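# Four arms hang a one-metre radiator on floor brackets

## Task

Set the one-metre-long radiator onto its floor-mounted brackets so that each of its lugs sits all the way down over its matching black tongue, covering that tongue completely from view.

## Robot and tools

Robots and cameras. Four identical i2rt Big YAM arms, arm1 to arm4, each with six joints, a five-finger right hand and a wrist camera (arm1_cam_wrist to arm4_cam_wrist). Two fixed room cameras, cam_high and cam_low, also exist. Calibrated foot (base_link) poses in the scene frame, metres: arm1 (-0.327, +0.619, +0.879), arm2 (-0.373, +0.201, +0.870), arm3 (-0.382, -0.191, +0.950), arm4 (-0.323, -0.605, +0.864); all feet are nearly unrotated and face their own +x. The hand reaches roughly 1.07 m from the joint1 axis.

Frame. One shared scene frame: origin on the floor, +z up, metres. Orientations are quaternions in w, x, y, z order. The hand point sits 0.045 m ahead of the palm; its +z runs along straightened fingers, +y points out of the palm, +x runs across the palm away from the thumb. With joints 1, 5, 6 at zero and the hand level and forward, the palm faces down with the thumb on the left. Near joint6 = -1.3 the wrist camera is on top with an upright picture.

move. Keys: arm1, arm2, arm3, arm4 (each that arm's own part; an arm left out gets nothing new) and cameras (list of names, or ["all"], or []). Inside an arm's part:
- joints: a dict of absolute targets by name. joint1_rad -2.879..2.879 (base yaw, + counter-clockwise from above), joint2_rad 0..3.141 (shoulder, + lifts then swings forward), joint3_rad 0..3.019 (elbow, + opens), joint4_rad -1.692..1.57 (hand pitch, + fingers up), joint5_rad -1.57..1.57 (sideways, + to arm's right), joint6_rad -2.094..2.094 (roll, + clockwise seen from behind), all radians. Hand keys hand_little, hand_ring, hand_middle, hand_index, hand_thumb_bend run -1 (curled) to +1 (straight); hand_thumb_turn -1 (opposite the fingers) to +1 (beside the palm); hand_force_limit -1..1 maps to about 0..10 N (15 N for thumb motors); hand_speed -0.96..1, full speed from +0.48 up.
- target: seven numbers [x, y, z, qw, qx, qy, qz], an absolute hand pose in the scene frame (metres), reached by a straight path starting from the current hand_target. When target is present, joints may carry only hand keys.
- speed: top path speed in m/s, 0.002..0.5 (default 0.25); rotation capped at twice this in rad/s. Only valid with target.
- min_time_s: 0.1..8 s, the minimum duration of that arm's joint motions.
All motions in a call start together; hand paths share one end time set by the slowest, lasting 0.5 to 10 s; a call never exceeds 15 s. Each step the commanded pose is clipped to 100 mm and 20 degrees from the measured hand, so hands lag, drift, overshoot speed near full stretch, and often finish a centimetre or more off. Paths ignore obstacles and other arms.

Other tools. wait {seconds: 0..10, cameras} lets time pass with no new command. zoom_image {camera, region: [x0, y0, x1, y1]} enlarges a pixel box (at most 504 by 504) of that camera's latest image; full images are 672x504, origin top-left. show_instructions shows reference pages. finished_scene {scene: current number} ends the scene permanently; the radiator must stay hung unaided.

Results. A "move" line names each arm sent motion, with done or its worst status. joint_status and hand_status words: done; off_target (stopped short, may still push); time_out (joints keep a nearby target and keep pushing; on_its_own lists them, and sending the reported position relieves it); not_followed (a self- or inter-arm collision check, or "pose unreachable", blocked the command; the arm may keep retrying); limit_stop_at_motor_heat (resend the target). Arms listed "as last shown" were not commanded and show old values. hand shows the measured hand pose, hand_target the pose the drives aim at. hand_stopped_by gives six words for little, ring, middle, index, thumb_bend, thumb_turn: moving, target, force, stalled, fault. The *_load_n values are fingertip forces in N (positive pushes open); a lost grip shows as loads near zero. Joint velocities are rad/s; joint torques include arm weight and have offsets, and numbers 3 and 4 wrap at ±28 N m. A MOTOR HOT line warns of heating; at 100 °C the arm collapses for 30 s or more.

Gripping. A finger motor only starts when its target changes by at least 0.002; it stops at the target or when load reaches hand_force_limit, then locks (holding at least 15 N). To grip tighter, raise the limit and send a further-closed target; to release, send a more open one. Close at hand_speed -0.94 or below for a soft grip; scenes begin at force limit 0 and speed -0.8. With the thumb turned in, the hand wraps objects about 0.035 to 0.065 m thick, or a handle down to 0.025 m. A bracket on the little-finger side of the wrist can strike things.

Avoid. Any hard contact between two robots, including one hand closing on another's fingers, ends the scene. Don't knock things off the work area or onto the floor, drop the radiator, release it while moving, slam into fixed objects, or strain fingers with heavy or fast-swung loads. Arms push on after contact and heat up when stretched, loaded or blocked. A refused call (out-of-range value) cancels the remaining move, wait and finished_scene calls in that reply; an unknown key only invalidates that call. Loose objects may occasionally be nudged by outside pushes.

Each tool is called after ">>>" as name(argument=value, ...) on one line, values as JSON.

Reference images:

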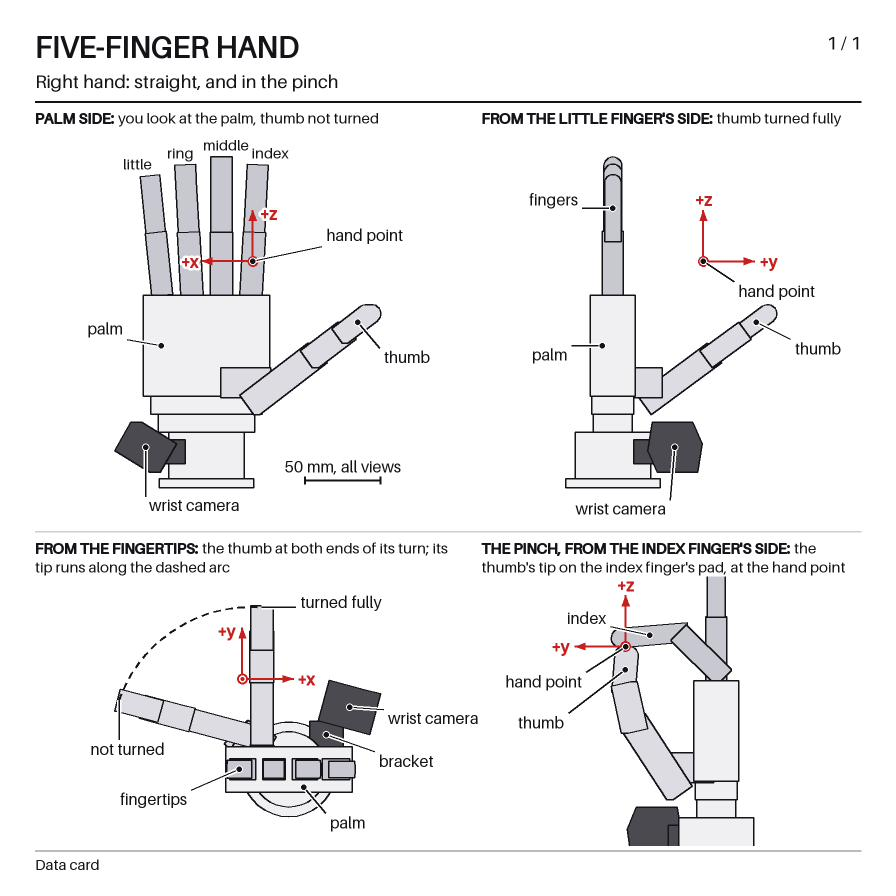

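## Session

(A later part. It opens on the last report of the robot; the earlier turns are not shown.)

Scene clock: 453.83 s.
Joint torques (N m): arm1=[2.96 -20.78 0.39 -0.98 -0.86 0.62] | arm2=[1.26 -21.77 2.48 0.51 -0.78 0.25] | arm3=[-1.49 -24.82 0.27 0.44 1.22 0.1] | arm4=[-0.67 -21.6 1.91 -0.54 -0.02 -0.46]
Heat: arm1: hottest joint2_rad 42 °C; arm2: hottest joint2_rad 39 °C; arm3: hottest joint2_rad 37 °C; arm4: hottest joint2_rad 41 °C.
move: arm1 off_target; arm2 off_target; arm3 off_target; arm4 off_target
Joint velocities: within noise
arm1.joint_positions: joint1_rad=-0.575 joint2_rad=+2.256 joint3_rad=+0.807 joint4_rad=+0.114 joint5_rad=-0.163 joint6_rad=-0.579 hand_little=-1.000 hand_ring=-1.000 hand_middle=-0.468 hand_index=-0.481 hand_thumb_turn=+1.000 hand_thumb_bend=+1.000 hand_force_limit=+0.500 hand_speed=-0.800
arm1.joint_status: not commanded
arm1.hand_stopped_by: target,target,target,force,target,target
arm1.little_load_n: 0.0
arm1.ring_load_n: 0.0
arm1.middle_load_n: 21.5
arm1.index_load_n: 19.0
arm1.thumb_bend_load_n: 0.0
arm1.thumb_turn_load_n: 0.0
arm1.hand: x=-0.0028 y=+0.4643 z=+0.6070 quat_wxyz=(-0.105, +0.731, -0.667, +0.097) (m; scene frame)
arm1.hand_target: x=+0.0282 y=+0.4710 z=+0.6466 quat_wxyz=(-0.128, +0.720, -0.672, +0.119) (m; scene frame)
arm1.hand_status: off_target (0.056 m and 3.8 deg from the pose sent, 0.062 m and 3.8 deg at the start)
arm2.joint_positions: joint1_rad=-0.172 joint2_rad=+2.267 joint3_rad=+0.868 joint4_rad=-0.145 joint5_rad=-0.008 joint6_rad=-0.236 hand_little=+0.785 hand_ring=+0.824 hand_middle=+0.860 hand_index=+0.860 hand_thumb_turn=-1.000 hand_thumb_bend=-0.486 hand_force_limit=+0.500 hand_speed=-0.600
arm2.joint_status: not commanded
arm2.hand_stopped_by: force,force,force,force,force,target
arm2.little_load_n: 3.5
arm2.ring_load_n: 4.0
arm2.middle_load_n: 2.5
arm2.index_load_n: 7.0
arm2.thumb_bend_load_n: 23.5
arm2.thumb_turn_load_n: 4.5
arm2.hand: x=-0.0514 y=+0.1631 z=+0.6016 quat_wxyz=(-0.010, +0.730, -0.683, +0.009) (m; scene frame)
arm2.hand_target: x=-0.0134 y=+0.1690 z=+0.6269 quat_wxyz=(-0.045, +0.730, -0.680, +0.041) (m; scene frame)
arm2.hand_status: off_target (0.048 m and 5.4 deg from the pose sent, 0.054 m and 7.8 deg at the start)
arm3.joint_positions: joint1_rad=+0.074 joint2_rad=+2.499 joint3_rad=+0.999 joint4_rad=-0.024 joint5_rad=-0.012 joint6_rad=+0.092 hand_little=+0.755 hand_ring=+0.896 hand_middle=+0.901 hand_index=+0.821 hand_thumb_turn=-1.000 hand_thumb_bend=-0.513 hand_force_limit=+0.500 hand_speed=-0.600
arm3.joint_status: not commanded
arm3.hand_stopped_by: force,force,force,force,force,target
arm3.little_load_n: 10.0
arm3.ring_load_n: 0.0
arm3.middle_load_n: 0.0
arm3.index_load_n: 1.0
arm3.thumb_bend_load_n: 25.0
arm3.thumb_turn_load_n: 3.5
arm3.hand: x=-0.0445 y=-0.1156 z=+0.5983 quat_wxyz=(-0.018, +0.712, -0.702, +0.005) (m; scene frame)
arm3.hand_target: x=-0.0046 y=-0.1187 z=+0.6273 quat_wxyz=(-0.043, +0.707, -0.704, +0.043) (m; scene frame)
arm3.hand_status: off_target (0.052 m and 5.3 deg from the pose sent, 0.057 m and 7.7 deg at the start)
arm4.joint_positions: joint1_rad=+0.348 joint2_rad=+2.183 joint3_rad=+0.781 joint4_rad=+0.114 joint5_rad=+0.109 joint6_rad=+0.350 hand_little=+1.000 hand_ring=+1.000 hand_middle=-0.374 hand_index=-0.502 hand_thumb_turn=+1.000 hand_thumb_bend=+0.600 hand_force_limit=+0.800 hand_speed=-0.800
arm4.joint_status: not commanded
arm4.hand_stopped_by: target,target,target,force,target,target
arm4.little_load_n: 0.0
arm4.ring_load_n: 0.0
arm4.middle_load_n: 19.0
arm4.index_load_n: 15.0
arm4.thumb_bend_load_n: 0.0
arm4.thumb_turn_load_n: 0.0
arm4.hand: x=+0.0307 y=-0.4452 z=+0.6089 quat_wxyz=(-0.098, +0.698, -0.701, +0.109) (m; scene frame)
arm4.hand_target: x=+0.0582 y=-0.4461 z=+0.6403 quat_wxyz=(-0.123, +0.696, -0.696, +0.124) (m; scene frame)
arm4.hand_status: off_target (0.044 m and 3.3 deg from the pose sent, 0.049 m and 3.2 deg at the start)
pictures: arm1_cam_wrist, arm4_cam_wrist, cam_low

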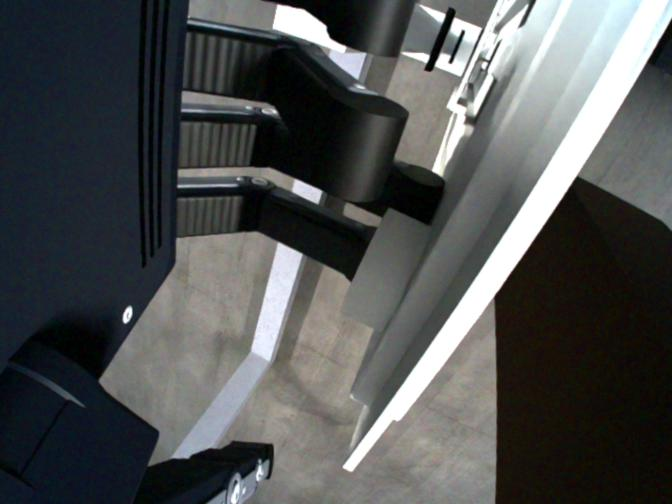

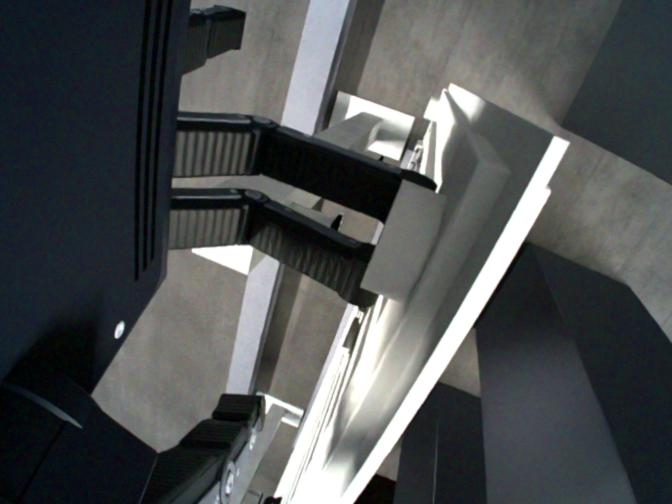

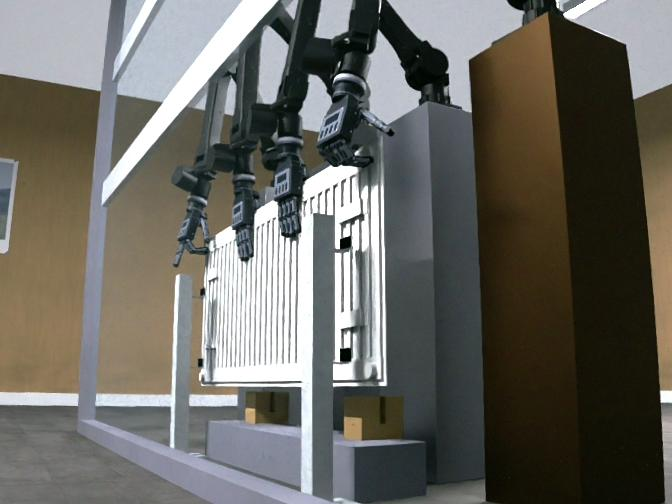

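>>> move(arm1={"target": [0.038, 0.4715, 0.652, -0.1268, 0.7190, -0.6730, 0.1187], "speed": 0.025}, arm2={"target": [-0.003, 0.1695, 0.628, -0.0447, 0.7300, -0.6806, 0.0416], "speed": 0.025}, arm3={"target": [0.006, -0.119, 0.629, -0.0433, 0.7077, -0.7039, 0.0431], "speed": 0.025}, arm4={"target": [0.067, -0.446, 0.643, -0.1228, 0.6964, -0.6964, 0.1228], "speed": 0.025}, cameras=["cam_low", "arm4_cam_wrist", "arm1_cam_wrist"])

>>> zoom_image(camera="cam_low", region=[290, 180, 430, 380])

Scene clock: 456.77 s.
Joint torques (N m): arm1=[3.08 -20.78 0.84 -1.03 -0.89 0.67] | arm2=[1.44 -21.54 4.15 -0.29 -0.68 0.24] | arm3=[-1.67 -24.82 1.69 -0.4 1.22 0.06] | arm4=[-0.97 -21.42 2.66 -0.54 0.01 -0.4]
Heat: arm1: hottest joint2_rad 42 °C; arm2: hottest joint2_rad 40 °C; arm3: hottest joint2_rad 37 °C; arm4: hottest joint2_rad 41 °C.
move: arm1 off_target; arm2 off_target; arm3 off_target; arm4 off_target
Joint velocities: within noise
arm1.joint_positions: joint1_rad=-0.566 joint2_rad=+2.256 joint3_rad=+0.821 joint4_rad=+0.099 joint5_rad=-0.160 joint6_rad=-0.572 hand_little=-1.000 hand_ring=-1.000 hand_middle=-0.468 hand_index=-0.481 hand_thumb_turn=+1.000 hand_thumb_bend=+1.000 hand_force_limit=+0.500 hand_speed=-0.800
arm1.joint_status: not commanded
arm1.hand_stopped_by: target,target,target,force,target,target
arm1.little_load_n: 0.0
arm1.ring_load_n: 0.0
arm1.middle_load_n: 22.0
arm1.index_load_n: 19.0
arm1.thumb_bend_load_n: 0.0
arm1.thumb_turn_load_n: 0.0
arm1.hand: x=+0.0032 y=+0.4644 z=+0.6077 quat_wxyz=(-0.104, +0.731, -0.667, +0.097) (m; scene frame)
arm1.hand_target: x=+0.0362 y=+0.4715 z=+0.6470 quat_wxyz=(-0.129, +0.720, -0.672, +0.118) (m; scene frame)
arm1.hand_status: off_target (0.057 m and 3.9 deg from the pose sent, 0.061 m and 3.8 deg at the start)
arm2.joint_positions: joint1_rad=-0.170 joint2_rad=+2.267 joint3_rad=+0.875 joint4_rad=-0.145 joint5_rad=-0.011 joint6_rad=-0.231 hand_little=+0.785 hand_ring=+0.824 hand_middle=+0.860 hand_index=+0.860 hand_thumb_turn=-1.000 hand_thumb_bend=-0.486 hand_force_limit=+0.500 hand_speed=-0.600
arm2.joint_status: not commanded
arm2.hand_stopped_by: force,force,force,force,force,target
arm2.little_load_n: 3.5
arm2.ring_load_n: 4.5
arm2.middle_load_n: 2.0
arm2.index_load_n: 6.0
arm2.thumb_bend_load_n: 23.0
arm2.thumb_turn_load_n: 4.0
arm2.hand: x=-0.0469 y=+0.1637 z=+0.6017 quat_wxyz=(-0.013, +0.729, -0.684, +0.012) (m; scene frame)
arm2.hand_target: x=-0.0048 y=+0.1696 z=+0.6272 quat_wxyz=(-0.045, +0.730, -0.680, +0.041) (m; scene frame)
arm2.hand_status: off_target (0.052 m and 5.0 deg from the pose sent, 0.056 m and 5.4 deg at the start)
arm3.joint_positions: joint1_rad=+0.074 joint2_rad=+2.498 joint3_rad=+1.008 joint4_rad=-0.026 joint5_rad=-0.012 joint6_rad=+0.093 hand_little=+0.755 hand_ring=+0.896 hand_middle=+0.901 hand_index=+0.821 hand_thumb_turn=-1.000 hand_thumb_bend=-0.513 hand_force_limit=+0.500 hand_speed=-0.600
arm3.joint_status: not commanded
arm3.hand_stopped_by: force,force,force,force,force,target
arm3.little_load_n: 11.0
arm3.ring_load_n: 0.0
arm3.middle_load_n: 0.0
arm3.index_load_n: 1.5
arm3.thumb_bend_load_n: 24.5
arm3.thumb_turn_load_n: 3.5
arm3.hand: x=-0.0390 y=-0.1150 z=+0.5982 quat_wxyz=(-0.021, +0.712, -0.702, +0.007) (m; scene frame)
arm3.hand_target: x=+0.0044 y=-0.1187 z=+0.6276 quat_wxyz=(-0.043, +0.707, -0.704, +0.043) (m; scene frame)
arm3.hand_status: off_target (0.055 m and 4.8 deg from the pose sent, 0.059 m and 5.3 deg at the start)
arm4.joint_positions: joint1_rad=+0.343 joint2_rad=+2.186 joint3_rad=+0.798 joint4_rad=+0.098 joint5_rad=+0.106 joint6_rad=+0.344 hand_little=+1.000 hand_ring=+1.000 hand_middle=-0.374 hand_index=-0.502 hand_thumb_turn=+1.000 hand_thumb_bend=+0.600 hand_force_limit=+0.800 hand_speed=-0.800
arm4.joint_status: not commanded
arm4.hand_stopped_by: target,target,target,force,target,target
arm4.little_load_n: 0.0
arm4.ring_load_n: 0.0
arm4.middle_load_n: 18.5
arm4.index_load_n: 14.5
arm4.thumb_bend_load_n: 0.0
arm4.thumb_turn_load_n: 0.0
arm4.hand: x=+0.0365 y=-0.4448 z=+0.6091 quat_wxyz=(-0.097, +0.698, -0.701, +0.108) (m; scene frame)
arm4.hand_target: x=+0.0661 y=-0.4461 z=+0.6406 quat_wxyz=(-0.123, +0.696, -0.696, +0.124) (m; scene frame)
arm4.hand_status: off_target (0.046 m and 3.5 deg from the pose sent, 0.050 m and 3.3 deg at the start)
pictures: arm1_cam_wrist, arm4_cam_wrist, cam_low

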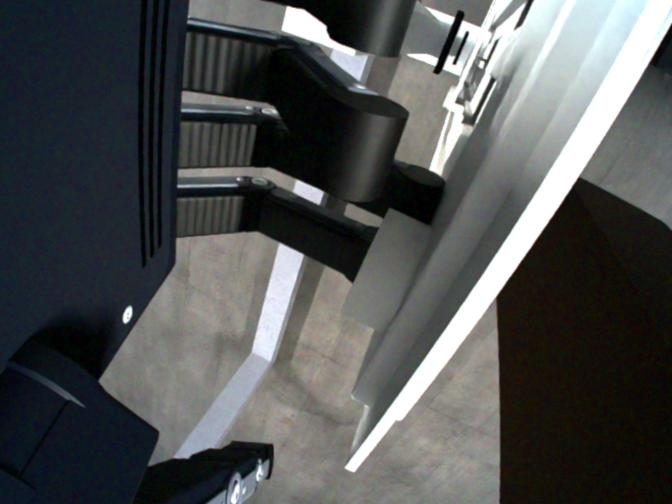

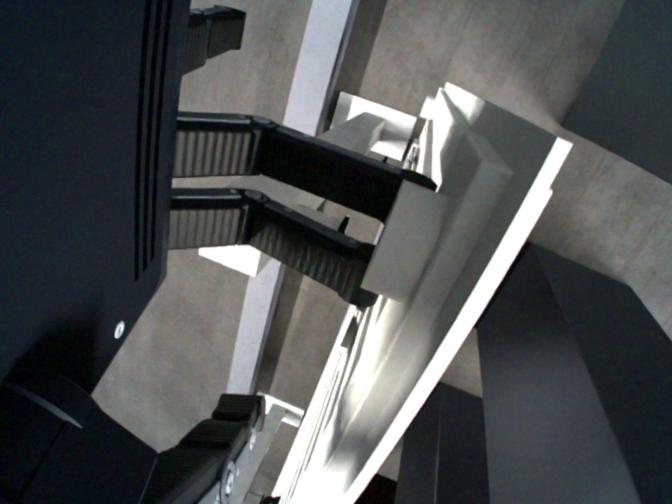

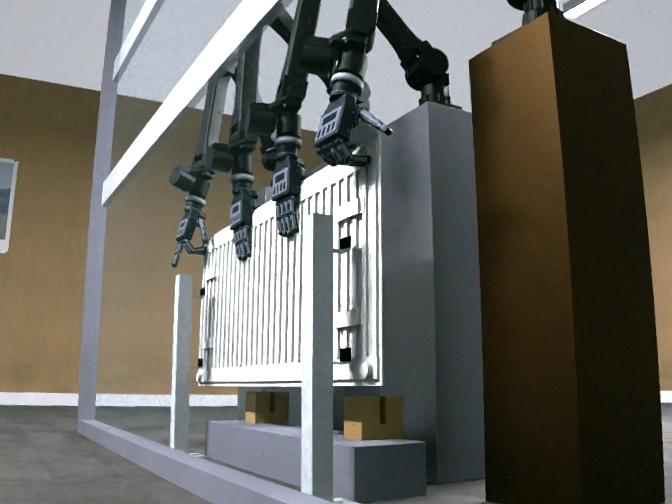

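Scaled by 2.520 from the camera's 672x504 image, which has a finer 960x720 frame.

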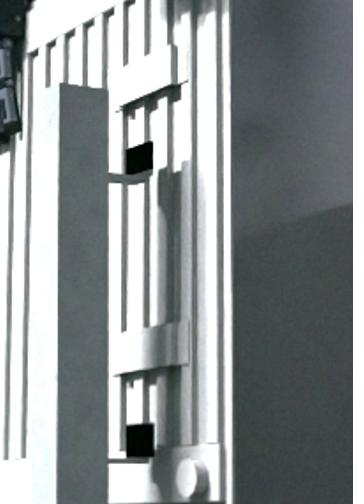

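>>> move(arm1={"target": [0.050, 0.472, 0.652, -0.1268, 0.7190, -0.6730, 0.1187], "speed": 0.025}, arm2={"target": [0.009, 0.1705, 0.628, -0.0447, 0.7300, -0.6806, 0.0416], "speed": 0.025}, arm3={"target": [0.018, -0.119, 0.629, -0.0433, 0.7077, -0.7039, 0.0431], "speed": 0.025}, arm4={"target": [0.078, -0.446, 0.643, -0.1228, 0.6964, -0.6964, 0.1228], "speed": 0.025}, cameras=["cam_low", "arm4_cam_wrist", "arm1_cam_wrist"])

>>> zoom_image(camera="cam_low", region=[290, 180, 430, 380])

>>> zoom_image(camera="cam_low", region=[160, 220, 260, 400])

Scene clock: 458.87 s.
Joint torques (N m): arm1=[2.96 -20.78 1.33 -0.83 -0.9 0.61] | arm2=[1.55 -20.72 4.9 -0.17 -0.57 0.22] | arm3=[-1.85 -24.59 2.39 -0.32 1.23 0.03] | arm4=[-0.97 -21.54 2.67 -0.39 0.09 -0.37]
Heat: arm1: hottest joint2_rad 42 °C; arm2: hottest joint2_rad 40 °C; arm3: hottest joint2_rad 38 °C; arm4: hottest joint2_rad 42 °C.
move: arm1 off_target; arm2 off_target; arm3 off_target; arm4 off_target
Joint velocities: within noise
arm1.joint_positions: joint1_rad=-0.550 joint2_rad=+2.257 joint3_rad=+0.847 joint4_rad=+0.073 joint5_rad=-0.155 joint6_rad=-0.555 hand_little=-1.000 hand_ring=-1.000 hand_middle=-0.468 hand_index=-0.481 hand_thumb_turn=+1.000 hand_thumb_bend=+1.000 hand_force_limit=+0.500 hand_speed=-0.800
arm1.joint_status: not commanded
arm1.hand_stopped_by: target,target,target,force,target,target
arm1.little_load_n: 0.0
arm1.ring_load_n: 0.0
arm1.middle_load_n: 20.5
arm1.index_load_n: 17.5
arm1.thumb_bend_load_n: 0.0
arm1.thumb_turn_load_n: 0.0
arm1.hand: x=+0.0138 y=+0.4658 z=+0.6091 quat_wxyz=(-0.103, +0.731, -0.668, +0.095) (m; scene frame)
arm1.hand_target: x=+0.0484 y=+0.4721 z=+0.6478 quat_wxyz=(-0.129, +0.720, -0.672, +0.118) (m; scene frame)
arm1.hand_status: off_target (0.056 m and 4.1 deg from the pose sent, 0.065 m and 3.9 deg at the start)
arm2.joint_positions: joint1_rad=-0.162 joint2_rad=+2.268 joint3_rad=+0.903 joint4_rad=-0.169 joint5_rad=-0.012 joint6_rad=-0.221 hand_little=+0.785 hand_ring=+0.824 hand_middle=+0.860 hand_index=+0.859 hand_thumb_turn=-1.000 hand_thumb_bend=-0.486 hand_force_limit=+0.500 hand_speed=-0.600
arm2.joint_status: not commanded
arm2.hand_stopped_by: force,force,force,force,force,target
arm2.little_load_n: 4.0
arm2.ring_load_n: 4.0
arm2.middle_load_n: 1.0
arm2.index_load_n: 4.0
arm2.thumb_bend_load_n: 23.0
arm2.thumb_turn_load_n: 4.0
arm2.hand: x=-0.0357 y=+0.1653 z=+0.6032 quat_wxyz=(-0.015, +0.728, -0.685, +0.012) (m; scene frame)
arm2.hand_target: x=+0.0075 y=+0.1707 z=+0.6278 quat_wxyz=(-0.045, +0.730, -0.680, +0.041) (m; scene frame)
arm2.hand_status: off_target (0.051 m and 4.9 deg from the pose sent, 0.062 m and 5.0 deg at the start)
arm3.joint_positions: joint1_rad=+0.074 joint2_rad=+2.498 joint3_rad=+1.038 joint4_rad=-0.057 joint5_rad=-0.013 joint6_rad=+0.093 hand_little=+0.755 hand_ring=+0.896 hand_middle=+0.901 hand_index=+0.822 hand_thumb_turn=-1.000 hand_thumb_bend=-0.513 hand_force_limit=+0.500 hand_speed=-0.600
arm3.joint_status: not commanded
arm3.hand_stopped_by: force,force,force,force,force,target
arm3.little_load_n: 11.5
arm3.ring_load_n: 0.0
arm3.middle_load_n: 0.0
arm3.index_load_n: 2.0
arm3.thumb_bend_load_n: 24.5
arm3.thumb_turn_load_n: 3.5
arm3.hand: x=-0.0279 y=-0.1136 z=+0.5993 quat_wxyz=(-0.021, +0.712, -0.702, +0.007) (m; scene frame)
arm3.hand_target: x=+0.0166 y=-0.1187 z=+0.6280 quat_wxyz=(-0.043, +0.707, -0.704, +0.043) (m; scene frame)
arm3.hand_status: off_target (0.055 m and 4.9 deg from the pose sent, 0.065 m and 4.8 deg at the start)
arm4.joint_positions: joint1_rad=+0.335 joint2_rad=+2.192 joint3_rad=+0.827 joint4_rad=+0.075 joint5_rad=+0.100 joint6_rad=+0.336 hand_little=+1.000 hand_ring=+1.000 hand_middle=-0.374 hand_index=-0.502 hand_thumb_turn=+1.000 hand_thumb_bend=+0.600 hand_force_limit=+0.800 hand_speed=-0.800
arm4.joint_status: not commanded
arm4.hand_stopped_by: target,target,target,force,target,target
arm4.little_load_n: 0.0
arm4.ring_load_n: 0.0
arm4.middle_load_n: 18.0
arm4.index_load_n: 14.0
arm4.thumb_bend_load_n: 0.0
arm4.thumb_turn_load_n: 0.0
arm4.hand: x=+0.0473 y=-0.4438 z=+0.6093 quat_wxyz=(-0.098, +0.698, -0.701, +0.107) (m; scene frame)
arm4.hand_target: x=+0.0772 y=-0.4461 z=+0.6408 quat_wxyz=(-0.123, +0.696, -0.696, +0.124) (m; scene frame)
arm4.hand_status: off_target (0.046 m and 3.5 deg from the pose sent, 0.054 m and 3.5 deg at the start)
pictures: arm1_cam_wrist, arm4_cam_wrist, cam_low

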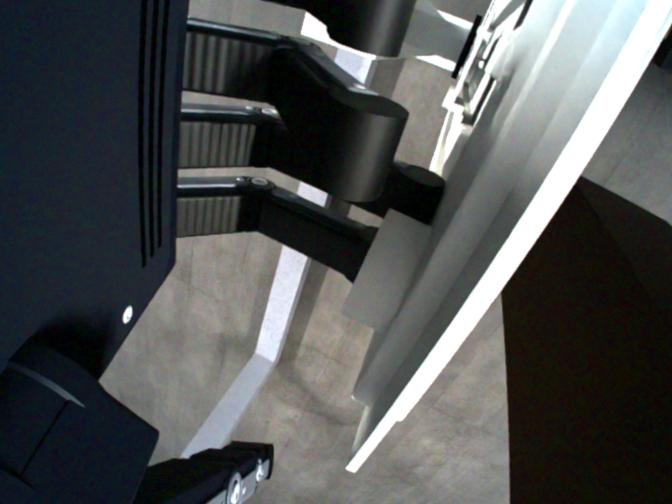

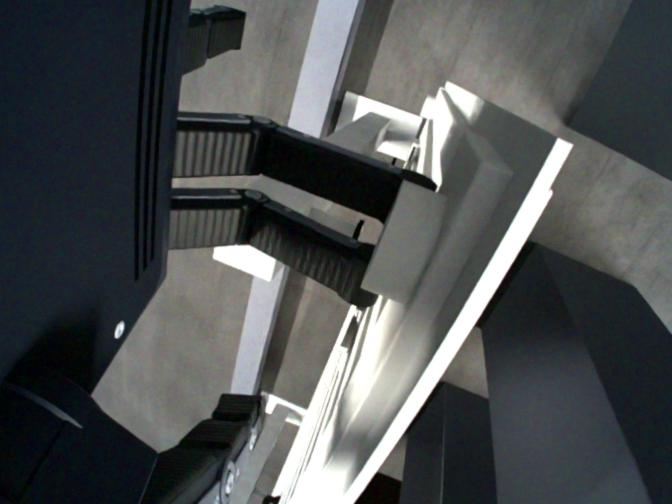

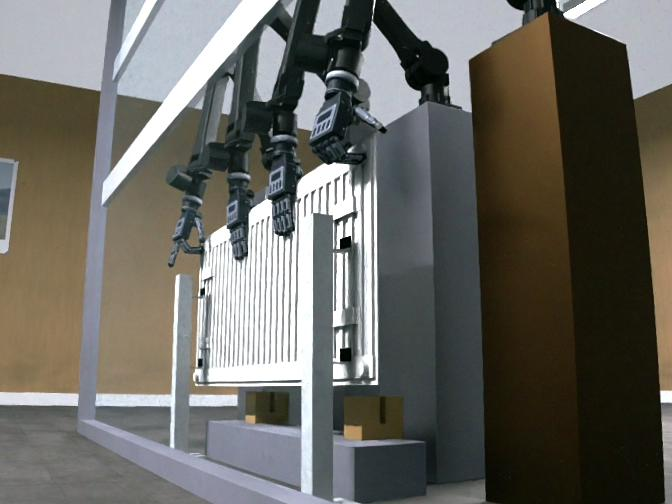

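Scaled by 2.520 from the camera's 672x504 image, which has a finer 960x720 frame.

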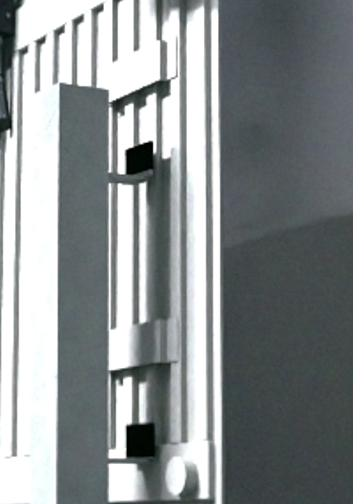

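Scaled by 2.800 from the camera's 672x504 image, which has a finer 960x720 frame.

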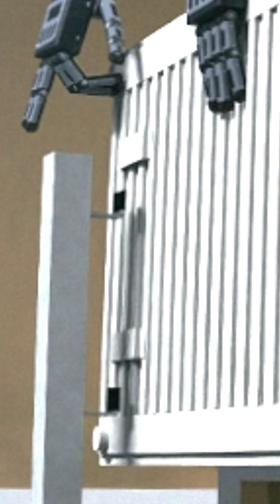

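>>> zoom_image(camera="arm4_cam_wrist", region=[240, 60, 440, 360])

>>> zoom_image(camera="arm1_cam_wrist", region=[380, 0, 600, 200])

>>> zoom_image(camera="cam_low", region=[310, 190, 390, 290])

Scaled by 1.680 from the camera's 672x504 image, which has a finer 960x720 frame.

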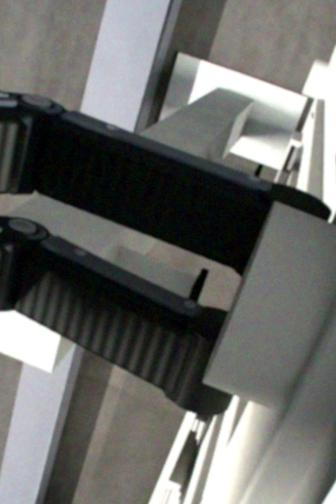

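Scaled by 2.291 from the camera's 672x504 image, which has a finer 960x720 frame.

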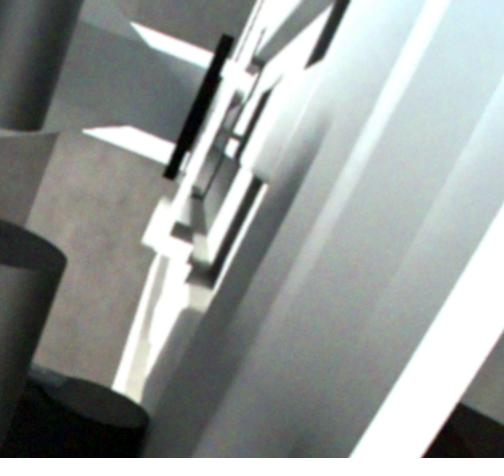

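Scaled by 5.040 from the camera's 672x504 image, which has a finer 960x720 frame.

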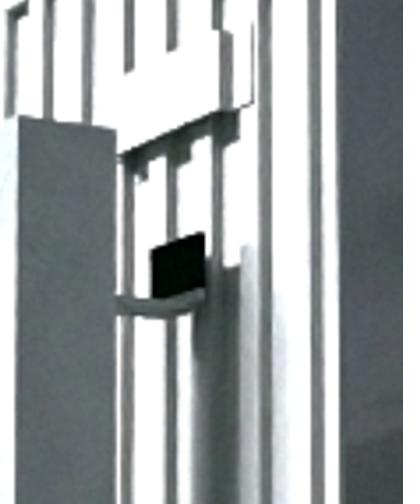

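>>> zoom_image(camera="arm1_cam_wrist", region=[430, 0, 530, 130])

Scaled by 3.877 from the camera's 672x504 image, which has a finer 960x720 frame.

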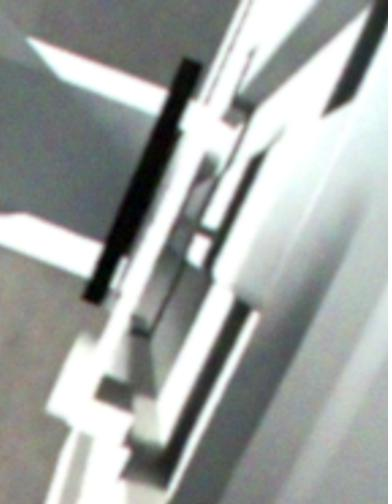

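>>> zoom_image(camera="cam_low", region=[190, 260, 230, 310])

>>> zoom_image(camera="cam_low", region=[310, 290, 390, 390])

>>> zoom_image(camera="cam_low", region=[190, 325, 230, 375])

Scaled by 10.080 from the camera's 672x504 image, which has a finer 960x720 frame.

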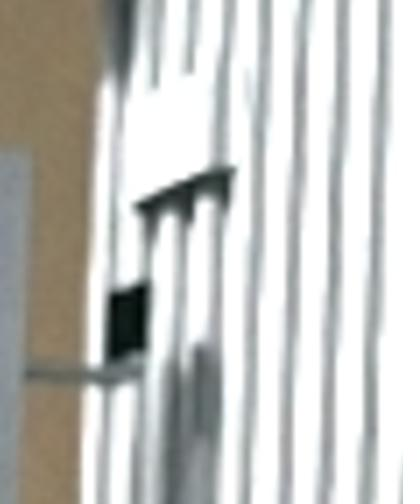

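Scaled by 5.040 from the camera's 672x504 image, which has a finer 960x720 frame.

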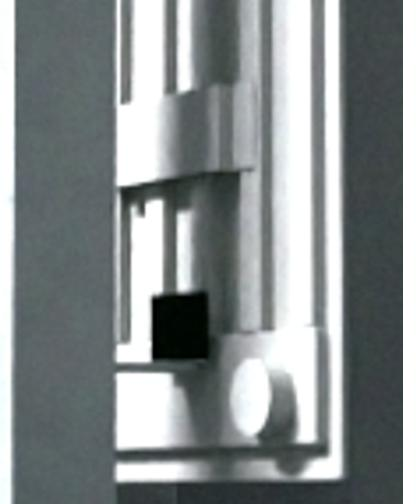

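Scaled by 10.080 from the camera's 672x504 image, which has a finer 960x720 frame.

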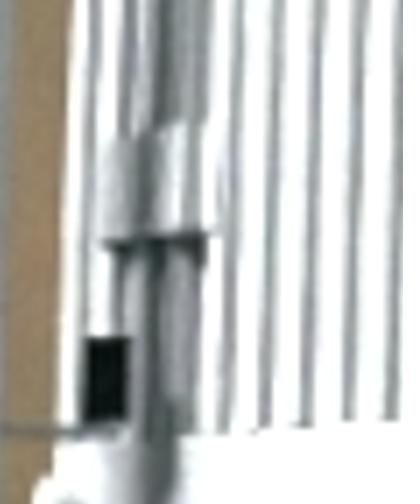

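>>> move(arm1={"target": [0.052, 0.472, 0.652, -0.1268, 0.7190, -0.6730, 0.1187], "speed": 0.025}, arm2={"target": [0.014, 0.171, 0.628, -0.0447, 0.7300, -0.6806, 0.0416], "speed": 0.025}, arm3={"target": [0.026, -0.119, 0.629, -0.0433, 0.7077, -0.7039, 0.0431], "speed": 0.025}, arm4={"target": [0.088, -0.446, 0.643, -0.1228, 0.6964, -0.6964, 0.1228], "speed": 0.025}, cameras=["cam_low", "cam_high", "arm4_cam_wrist", "arm1_cam_wrist"])

>>> zoom_image(camera="cam_low", region=[310, 190, 390, 290])

>>> zoom_image(camera="cam_low", region=[190, 260, 230, 310])

>>> zoom_image(camera="cam_low", region=[310, 290, 390, 390])

>>> zoom_image(camera="cam_low", region=[190, 325, 230, 375])

Scene clock: 472.83 s.
Joint torques (N m): arm1=[2.84 -20.19 1.35 -0.88 -0.86 0.6] | arm2=[1.85 -20.72 5.18 -0.21 -0.54 0.22] | arm3=[-2.02 -24.94 2.96 -0.35 1.22 0.05] | arm4=[-1.03 -20.72 3.37 -0.58 0.03 -0.44]
Heat: arm1: hottest joint2_rad 42 °C; arm2: hottest joint2_rad 40 °C; arm3: hottest joint2_rad 40 °C; arm4: hottest joint2_rad 43 °C.
move: arm1 off_target; arm2 off_target; arm3 off_target; arm4 off_target
Joint velocities: within noise
arm1.joint_positions: joint1_rad=-0.546 joint2_rad=+2.257 joint3_rad=+0.851 joint4_rad=+0.072 joint5_rad=-0.155 joint6_rad=-0.551 hand_little=-1.000 hand_ring=-1.000 hand_middle=-0.468 hand_index=-0.481 hand_thumb_turn=+1.000 hand_thumb_bend=+1.000 hand_force_limit=+0.500 hand_speed=-0.800
arm1.joint_status: not commanded
arm1.hand_stopped_by: target,target,target,force,target,target
arm1.little_load_n: 0.0
arm1.ring_load_n: 0.0
arm1.middle_load_n: 20.0
arm1.index_load_n: 17.0
arm1.thumb_bend_load_n: 0.0
arm1.thumb_turn_load_n: 0.0
arm1.hand: x=+0.0168 y=+0.4662 z=+0.6094 quat_wxyz=(-0.104, +0.731, -0.668, +0.096) (m; scene frame)
arm1.hand_target: x=+0.0504 y=+0.4721 z=+0.6479 quat_wxyz=(-0.128, +0.720, -0.672, +0.118) (m; scene frame)
arm1.hand_status: off_target (0.056 m and 3.9 deg from the pose sent, 0.058 m and 4.1 deg at the start)
arm2.joint_positions: joint1_rad=-0.160 joint2_rad=+2.270 joint3_rad=+0.915 joint4_rad=-0.180 joint5_rad=-0.012 joint6_rad=-0.221 hand_little=+0.785 hand_ring=+0.824 hand_middle=+0.860 hand_index=+0.859 hand_thumb_turn=-1.000 hand_thumb_bend=-0.486 hand_force_limit=+0.500 hand_speed=-0.600
arm2.joint_status: not commanded
arm2.hand_stopped_by: force,force,force,force,force,target
arm2.little_load_n: 5.0
arm2.ring_load_n: 5.0
arm2.middle_load_n: 1.0
arm2.index_load_n: 3.0
arm2.thumb_bend_load_n: 22.5
arm2.thumb_turn_load_n: 3.5
arm2.hand: x=-0.0312 y=+0.1655 z=+0.6036 quat_wxyz=(-0.015, +0.729, -0.684, +0.012) (m; scene frame)
arm2.hand_target: x=+0.0125 y=+0.1712 z=+0.6280 quat_wxyz=(-0.045, +0.730, -0.680, +0.041) (m; scene frame)
arm2.hand_status: off_target (0.052 m and 4.8 deg from the pose sent, 0.056 m and 4.9 deg at the start)
arm3.joint_positions: joint1_rad=+0.074 joint2_rad=+2.498 joint3_rad=+1.055 joint4_rad=-0.074 joint5_rad=-0.013 joint6_rad=+0.090 hand_little=+0.755 hand_ring=+0.896 hand_middle=+0.901 hand_index=+0.821 hand_thumb_turn=-1.000 hand_thumb_bend=-0.513 hand_force_limit=+0.500 hand_speed=-0.600
arm3.joint_status: not commanded
arm3.hand_stopped_by: force,force,force,force,force,target
arm3.little_load_n: 12.0
arm3.ring_load_n: 0.0
arm3.middle_load_n: 0.5
arm3.index_load_n: 2.0
arm3.thumb_bend_load_n: 24.5
arm3.thumb_turn_load_n: 3.5
arm3.hand: x=-0.0214 y=-0.1130 z=+0.6000 quat_wxyz=(-0.021, +0.713, -0.701, +0.007) (m; scene frame)
arm3.hand_target: x=+0.0244 y=-0.1188 z=+0.6283 quat_wxyz=(-0.043, +0.707, -0.704, +0.043) (m; scene frame)
arm3.hand_status: off_target (0.056 m and 4.9 deg from the pose sent, 0.062 m and 4.9 deg at the start)
arm4.joint_positions: joint1_rad=+0.329 joint2_rad=+2.195 joint3_rad=+0.849 joint4_rad=+0.058 joint5_rad=+0.099 joint6_rad=+0.329 hand_little=+1.000 hand_ring=+1.000 hand_middle=-0.374 hand_index=-0.502 hand_thumb_turn=+1.000 hand_thumb_bend=+0.600 hand_force_limit=+0.800 hand_speed=-0.800
arm4.joint_status: not commanded
arm4.hand_stopped_by: target,target,target,force,target,target
arm4.little_load_n: 0.0
arm4.ring_load_n: 0.0
arm4.middle_load_n: 17.5
arm4.index_load_n: 13.0
arm4.thumb_bend_load_n: 0.0
arm4.thumb_turn_load_n: 0.0
arm4.hand: x=+0.0556 y=-0.4434 z=+0.6097 quat_wxyz=(-0.098, +0.699, -0.700, +0.107) (m; scene frame)
arm4.hand_target: x=+0.0871 y=-0.4462 z=+0.6411 quat_wxyz=(-0.123, +0.696, -0.696, +0.124) (m; scene frame)
arm4.hand_status: off_target (0.047 m and 3.4 deg from the pose sent, 0.053 m and 3.5 deg at the start)
pictures: arm1_cam_wrist, arm4_cam_wrist, cam_high, cam_low

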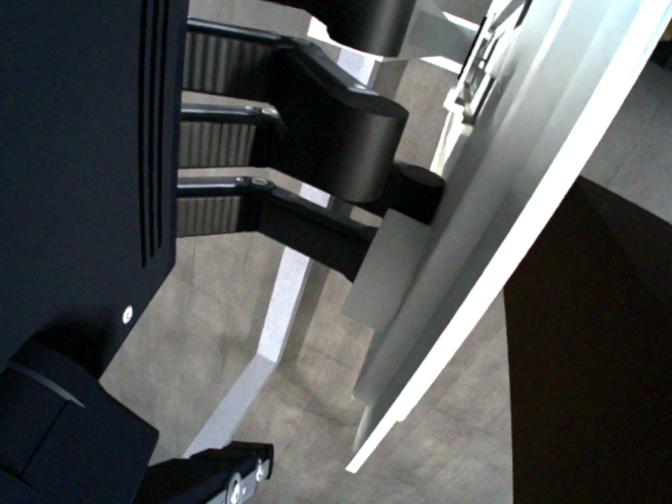

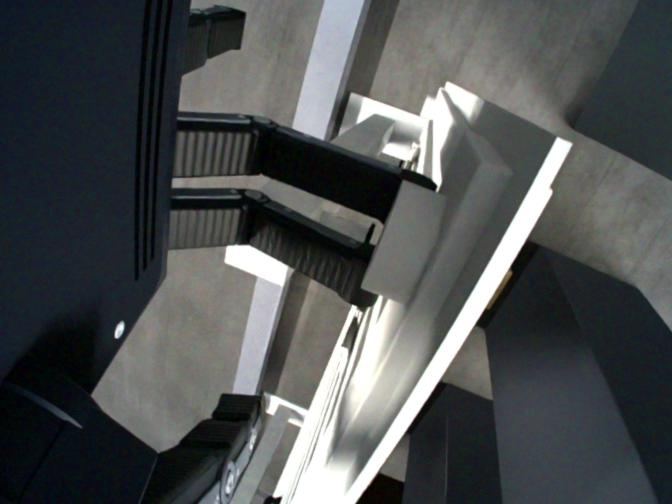

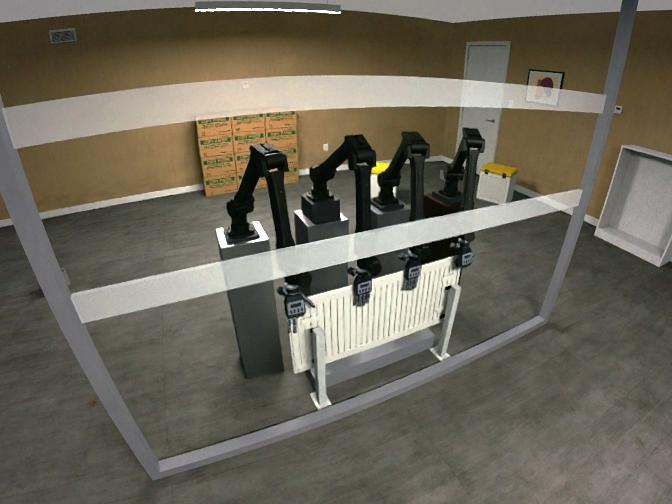

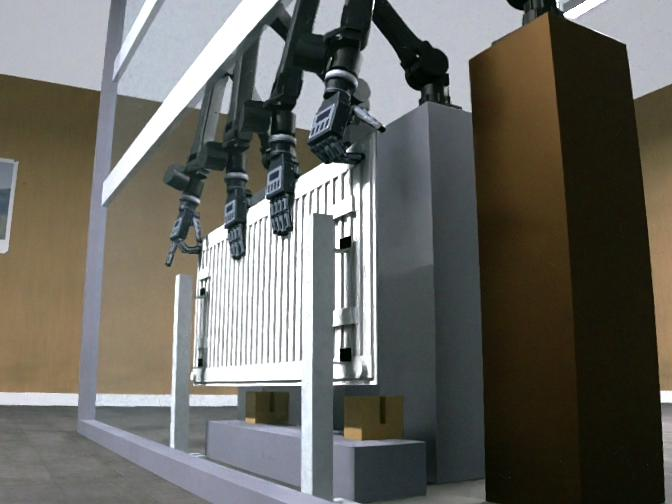

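Scaled by 5.040 from the camera's 672x504 image, which has a finer 960x720 frame.

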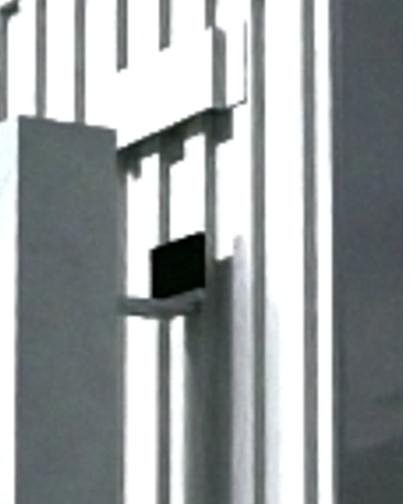

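Scaled by 10.080 from the camera's 672x504 image, which has a finer 960x720 frame.

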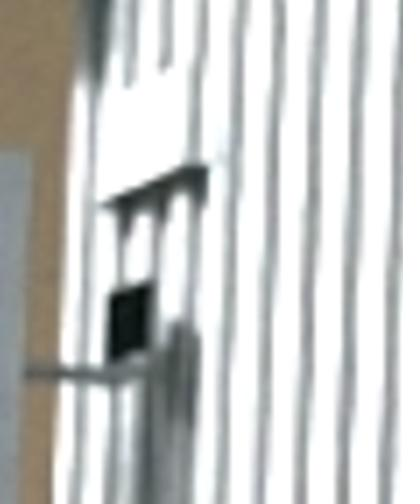

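Scaled by 5.040 from the camera's 672x504 image, which has a finer 960x720 frame.

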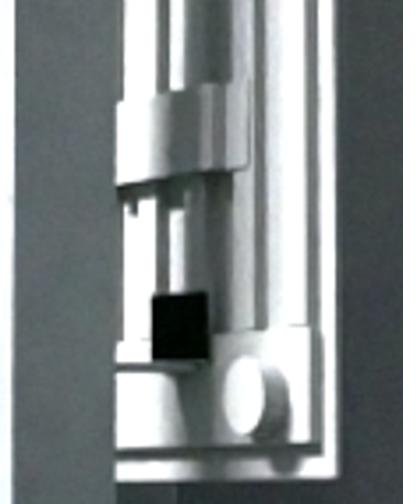

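Scaled by 10.080 from the camera's 672x504 image, which has a finer 960x720 frame.

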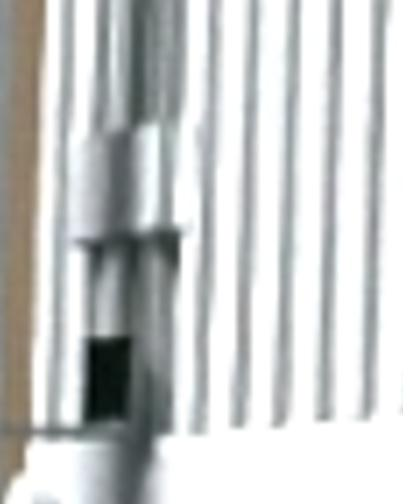

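>>> zoom_image(camera="arm1_cam_wrist", region=[430, 0, 530, 120])

>>> zoom_image(camera="arm4_cam_wrist", region=[200, 80, 460, 340])

>>> zoom_image(camera="cam_high", region=[280, 280, 360, 360])

>>> zoom_image(camera="cam_high", region=[410, 230, 490, 310])

Scaled by 4.200 from the camera's 672x504 image, which has a finer 960x720 frame.

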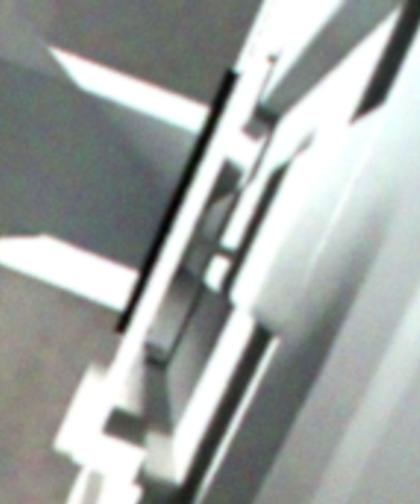

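Scaled by 1.938 from the camera's 672x504 image, which has a finer 960x720 frame.

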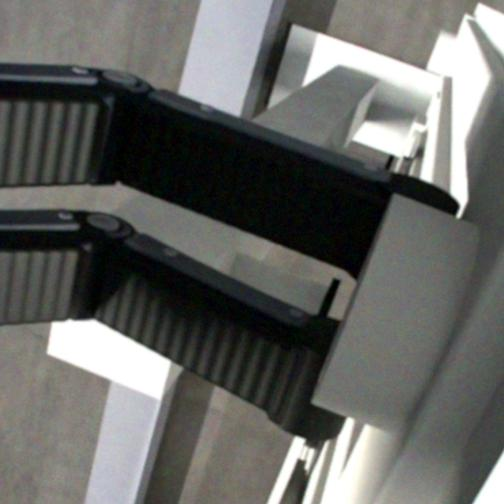

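Scaled by 6.300 from the camera's 672x504 image, which has a finer 960x720 frame.

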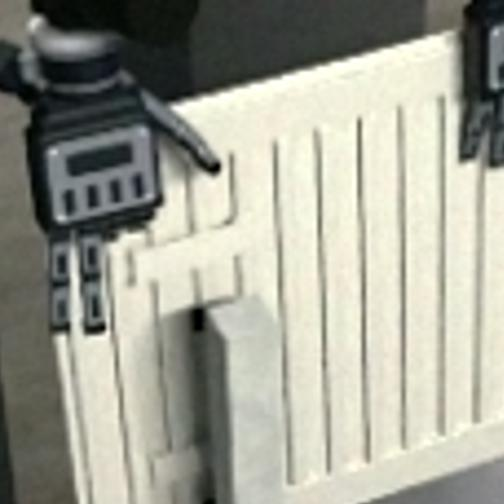

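Scaled by 6.300 from the camera's 672x504 image, which has a finer 960x720 frame.

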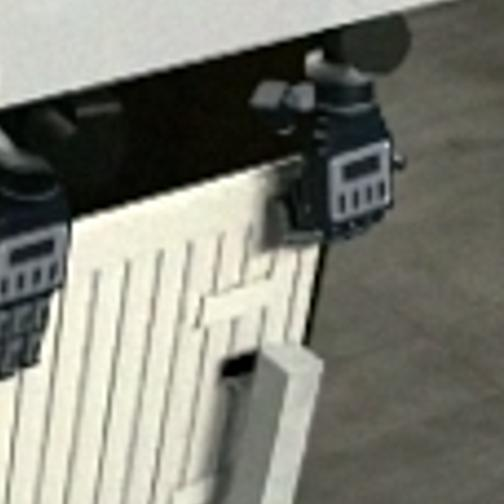

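>>> zoom_image(camera="cam_low", region=[328, 190, 368, 230])

>>> zoom_image(camera="cam_low", region=[328, 295, 368, 335])

>>> zoom_image(camera="cam_high", region=[290, 310, 330, 350])

>>> zoom_image(camera="cam_high", region=[435, 260, 465, 300])

Scaled by 12.600 from the camera's 672x504 image, which has a finer 960x720 frame.

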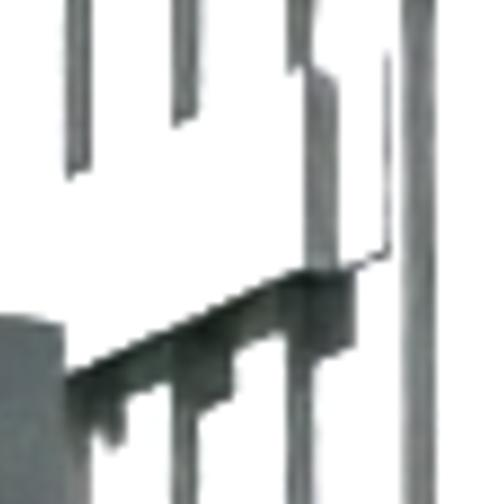

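Scaled by 12.600 from the camera's 672x504 image, which has a finer 960x720 frame.

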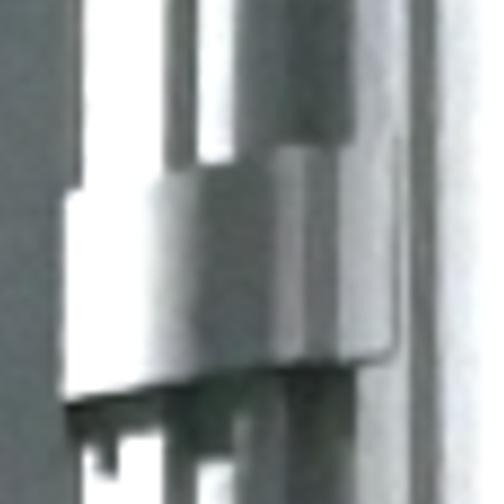

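Scaled by 12.600 from the camera's 672x504 image, which has a finer 960x720 frame.

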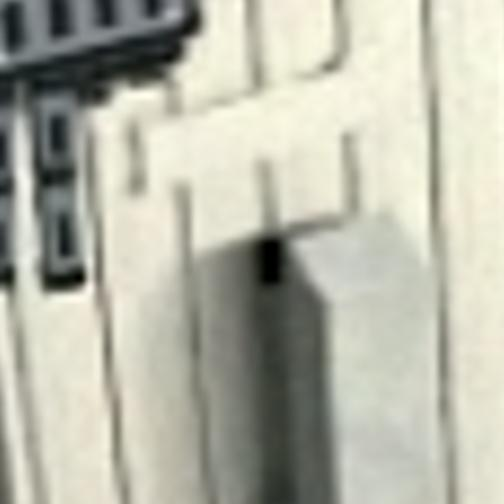

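Scaled by 12.600 from the camera's 672x504 image, which has a finer 960x720 frame.

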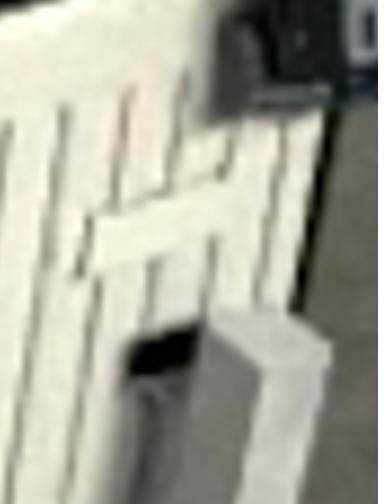

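>>> zoom_image(camera="cam_high", region=[285, 250, 385, 370])

>>> zoom_image(camera="cam_high", region=[370, 240, 470, 360])

Scaled by 4.200 from the camera's 672x504 image, which has a finer 960x720 frame.

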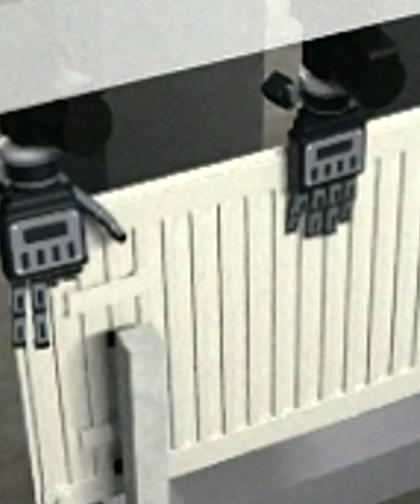

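Scaled by 4.200 from the camera's 672x504 image, which has a finer 960x720 frame.

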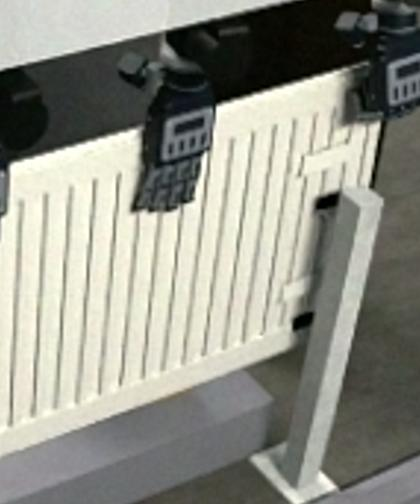

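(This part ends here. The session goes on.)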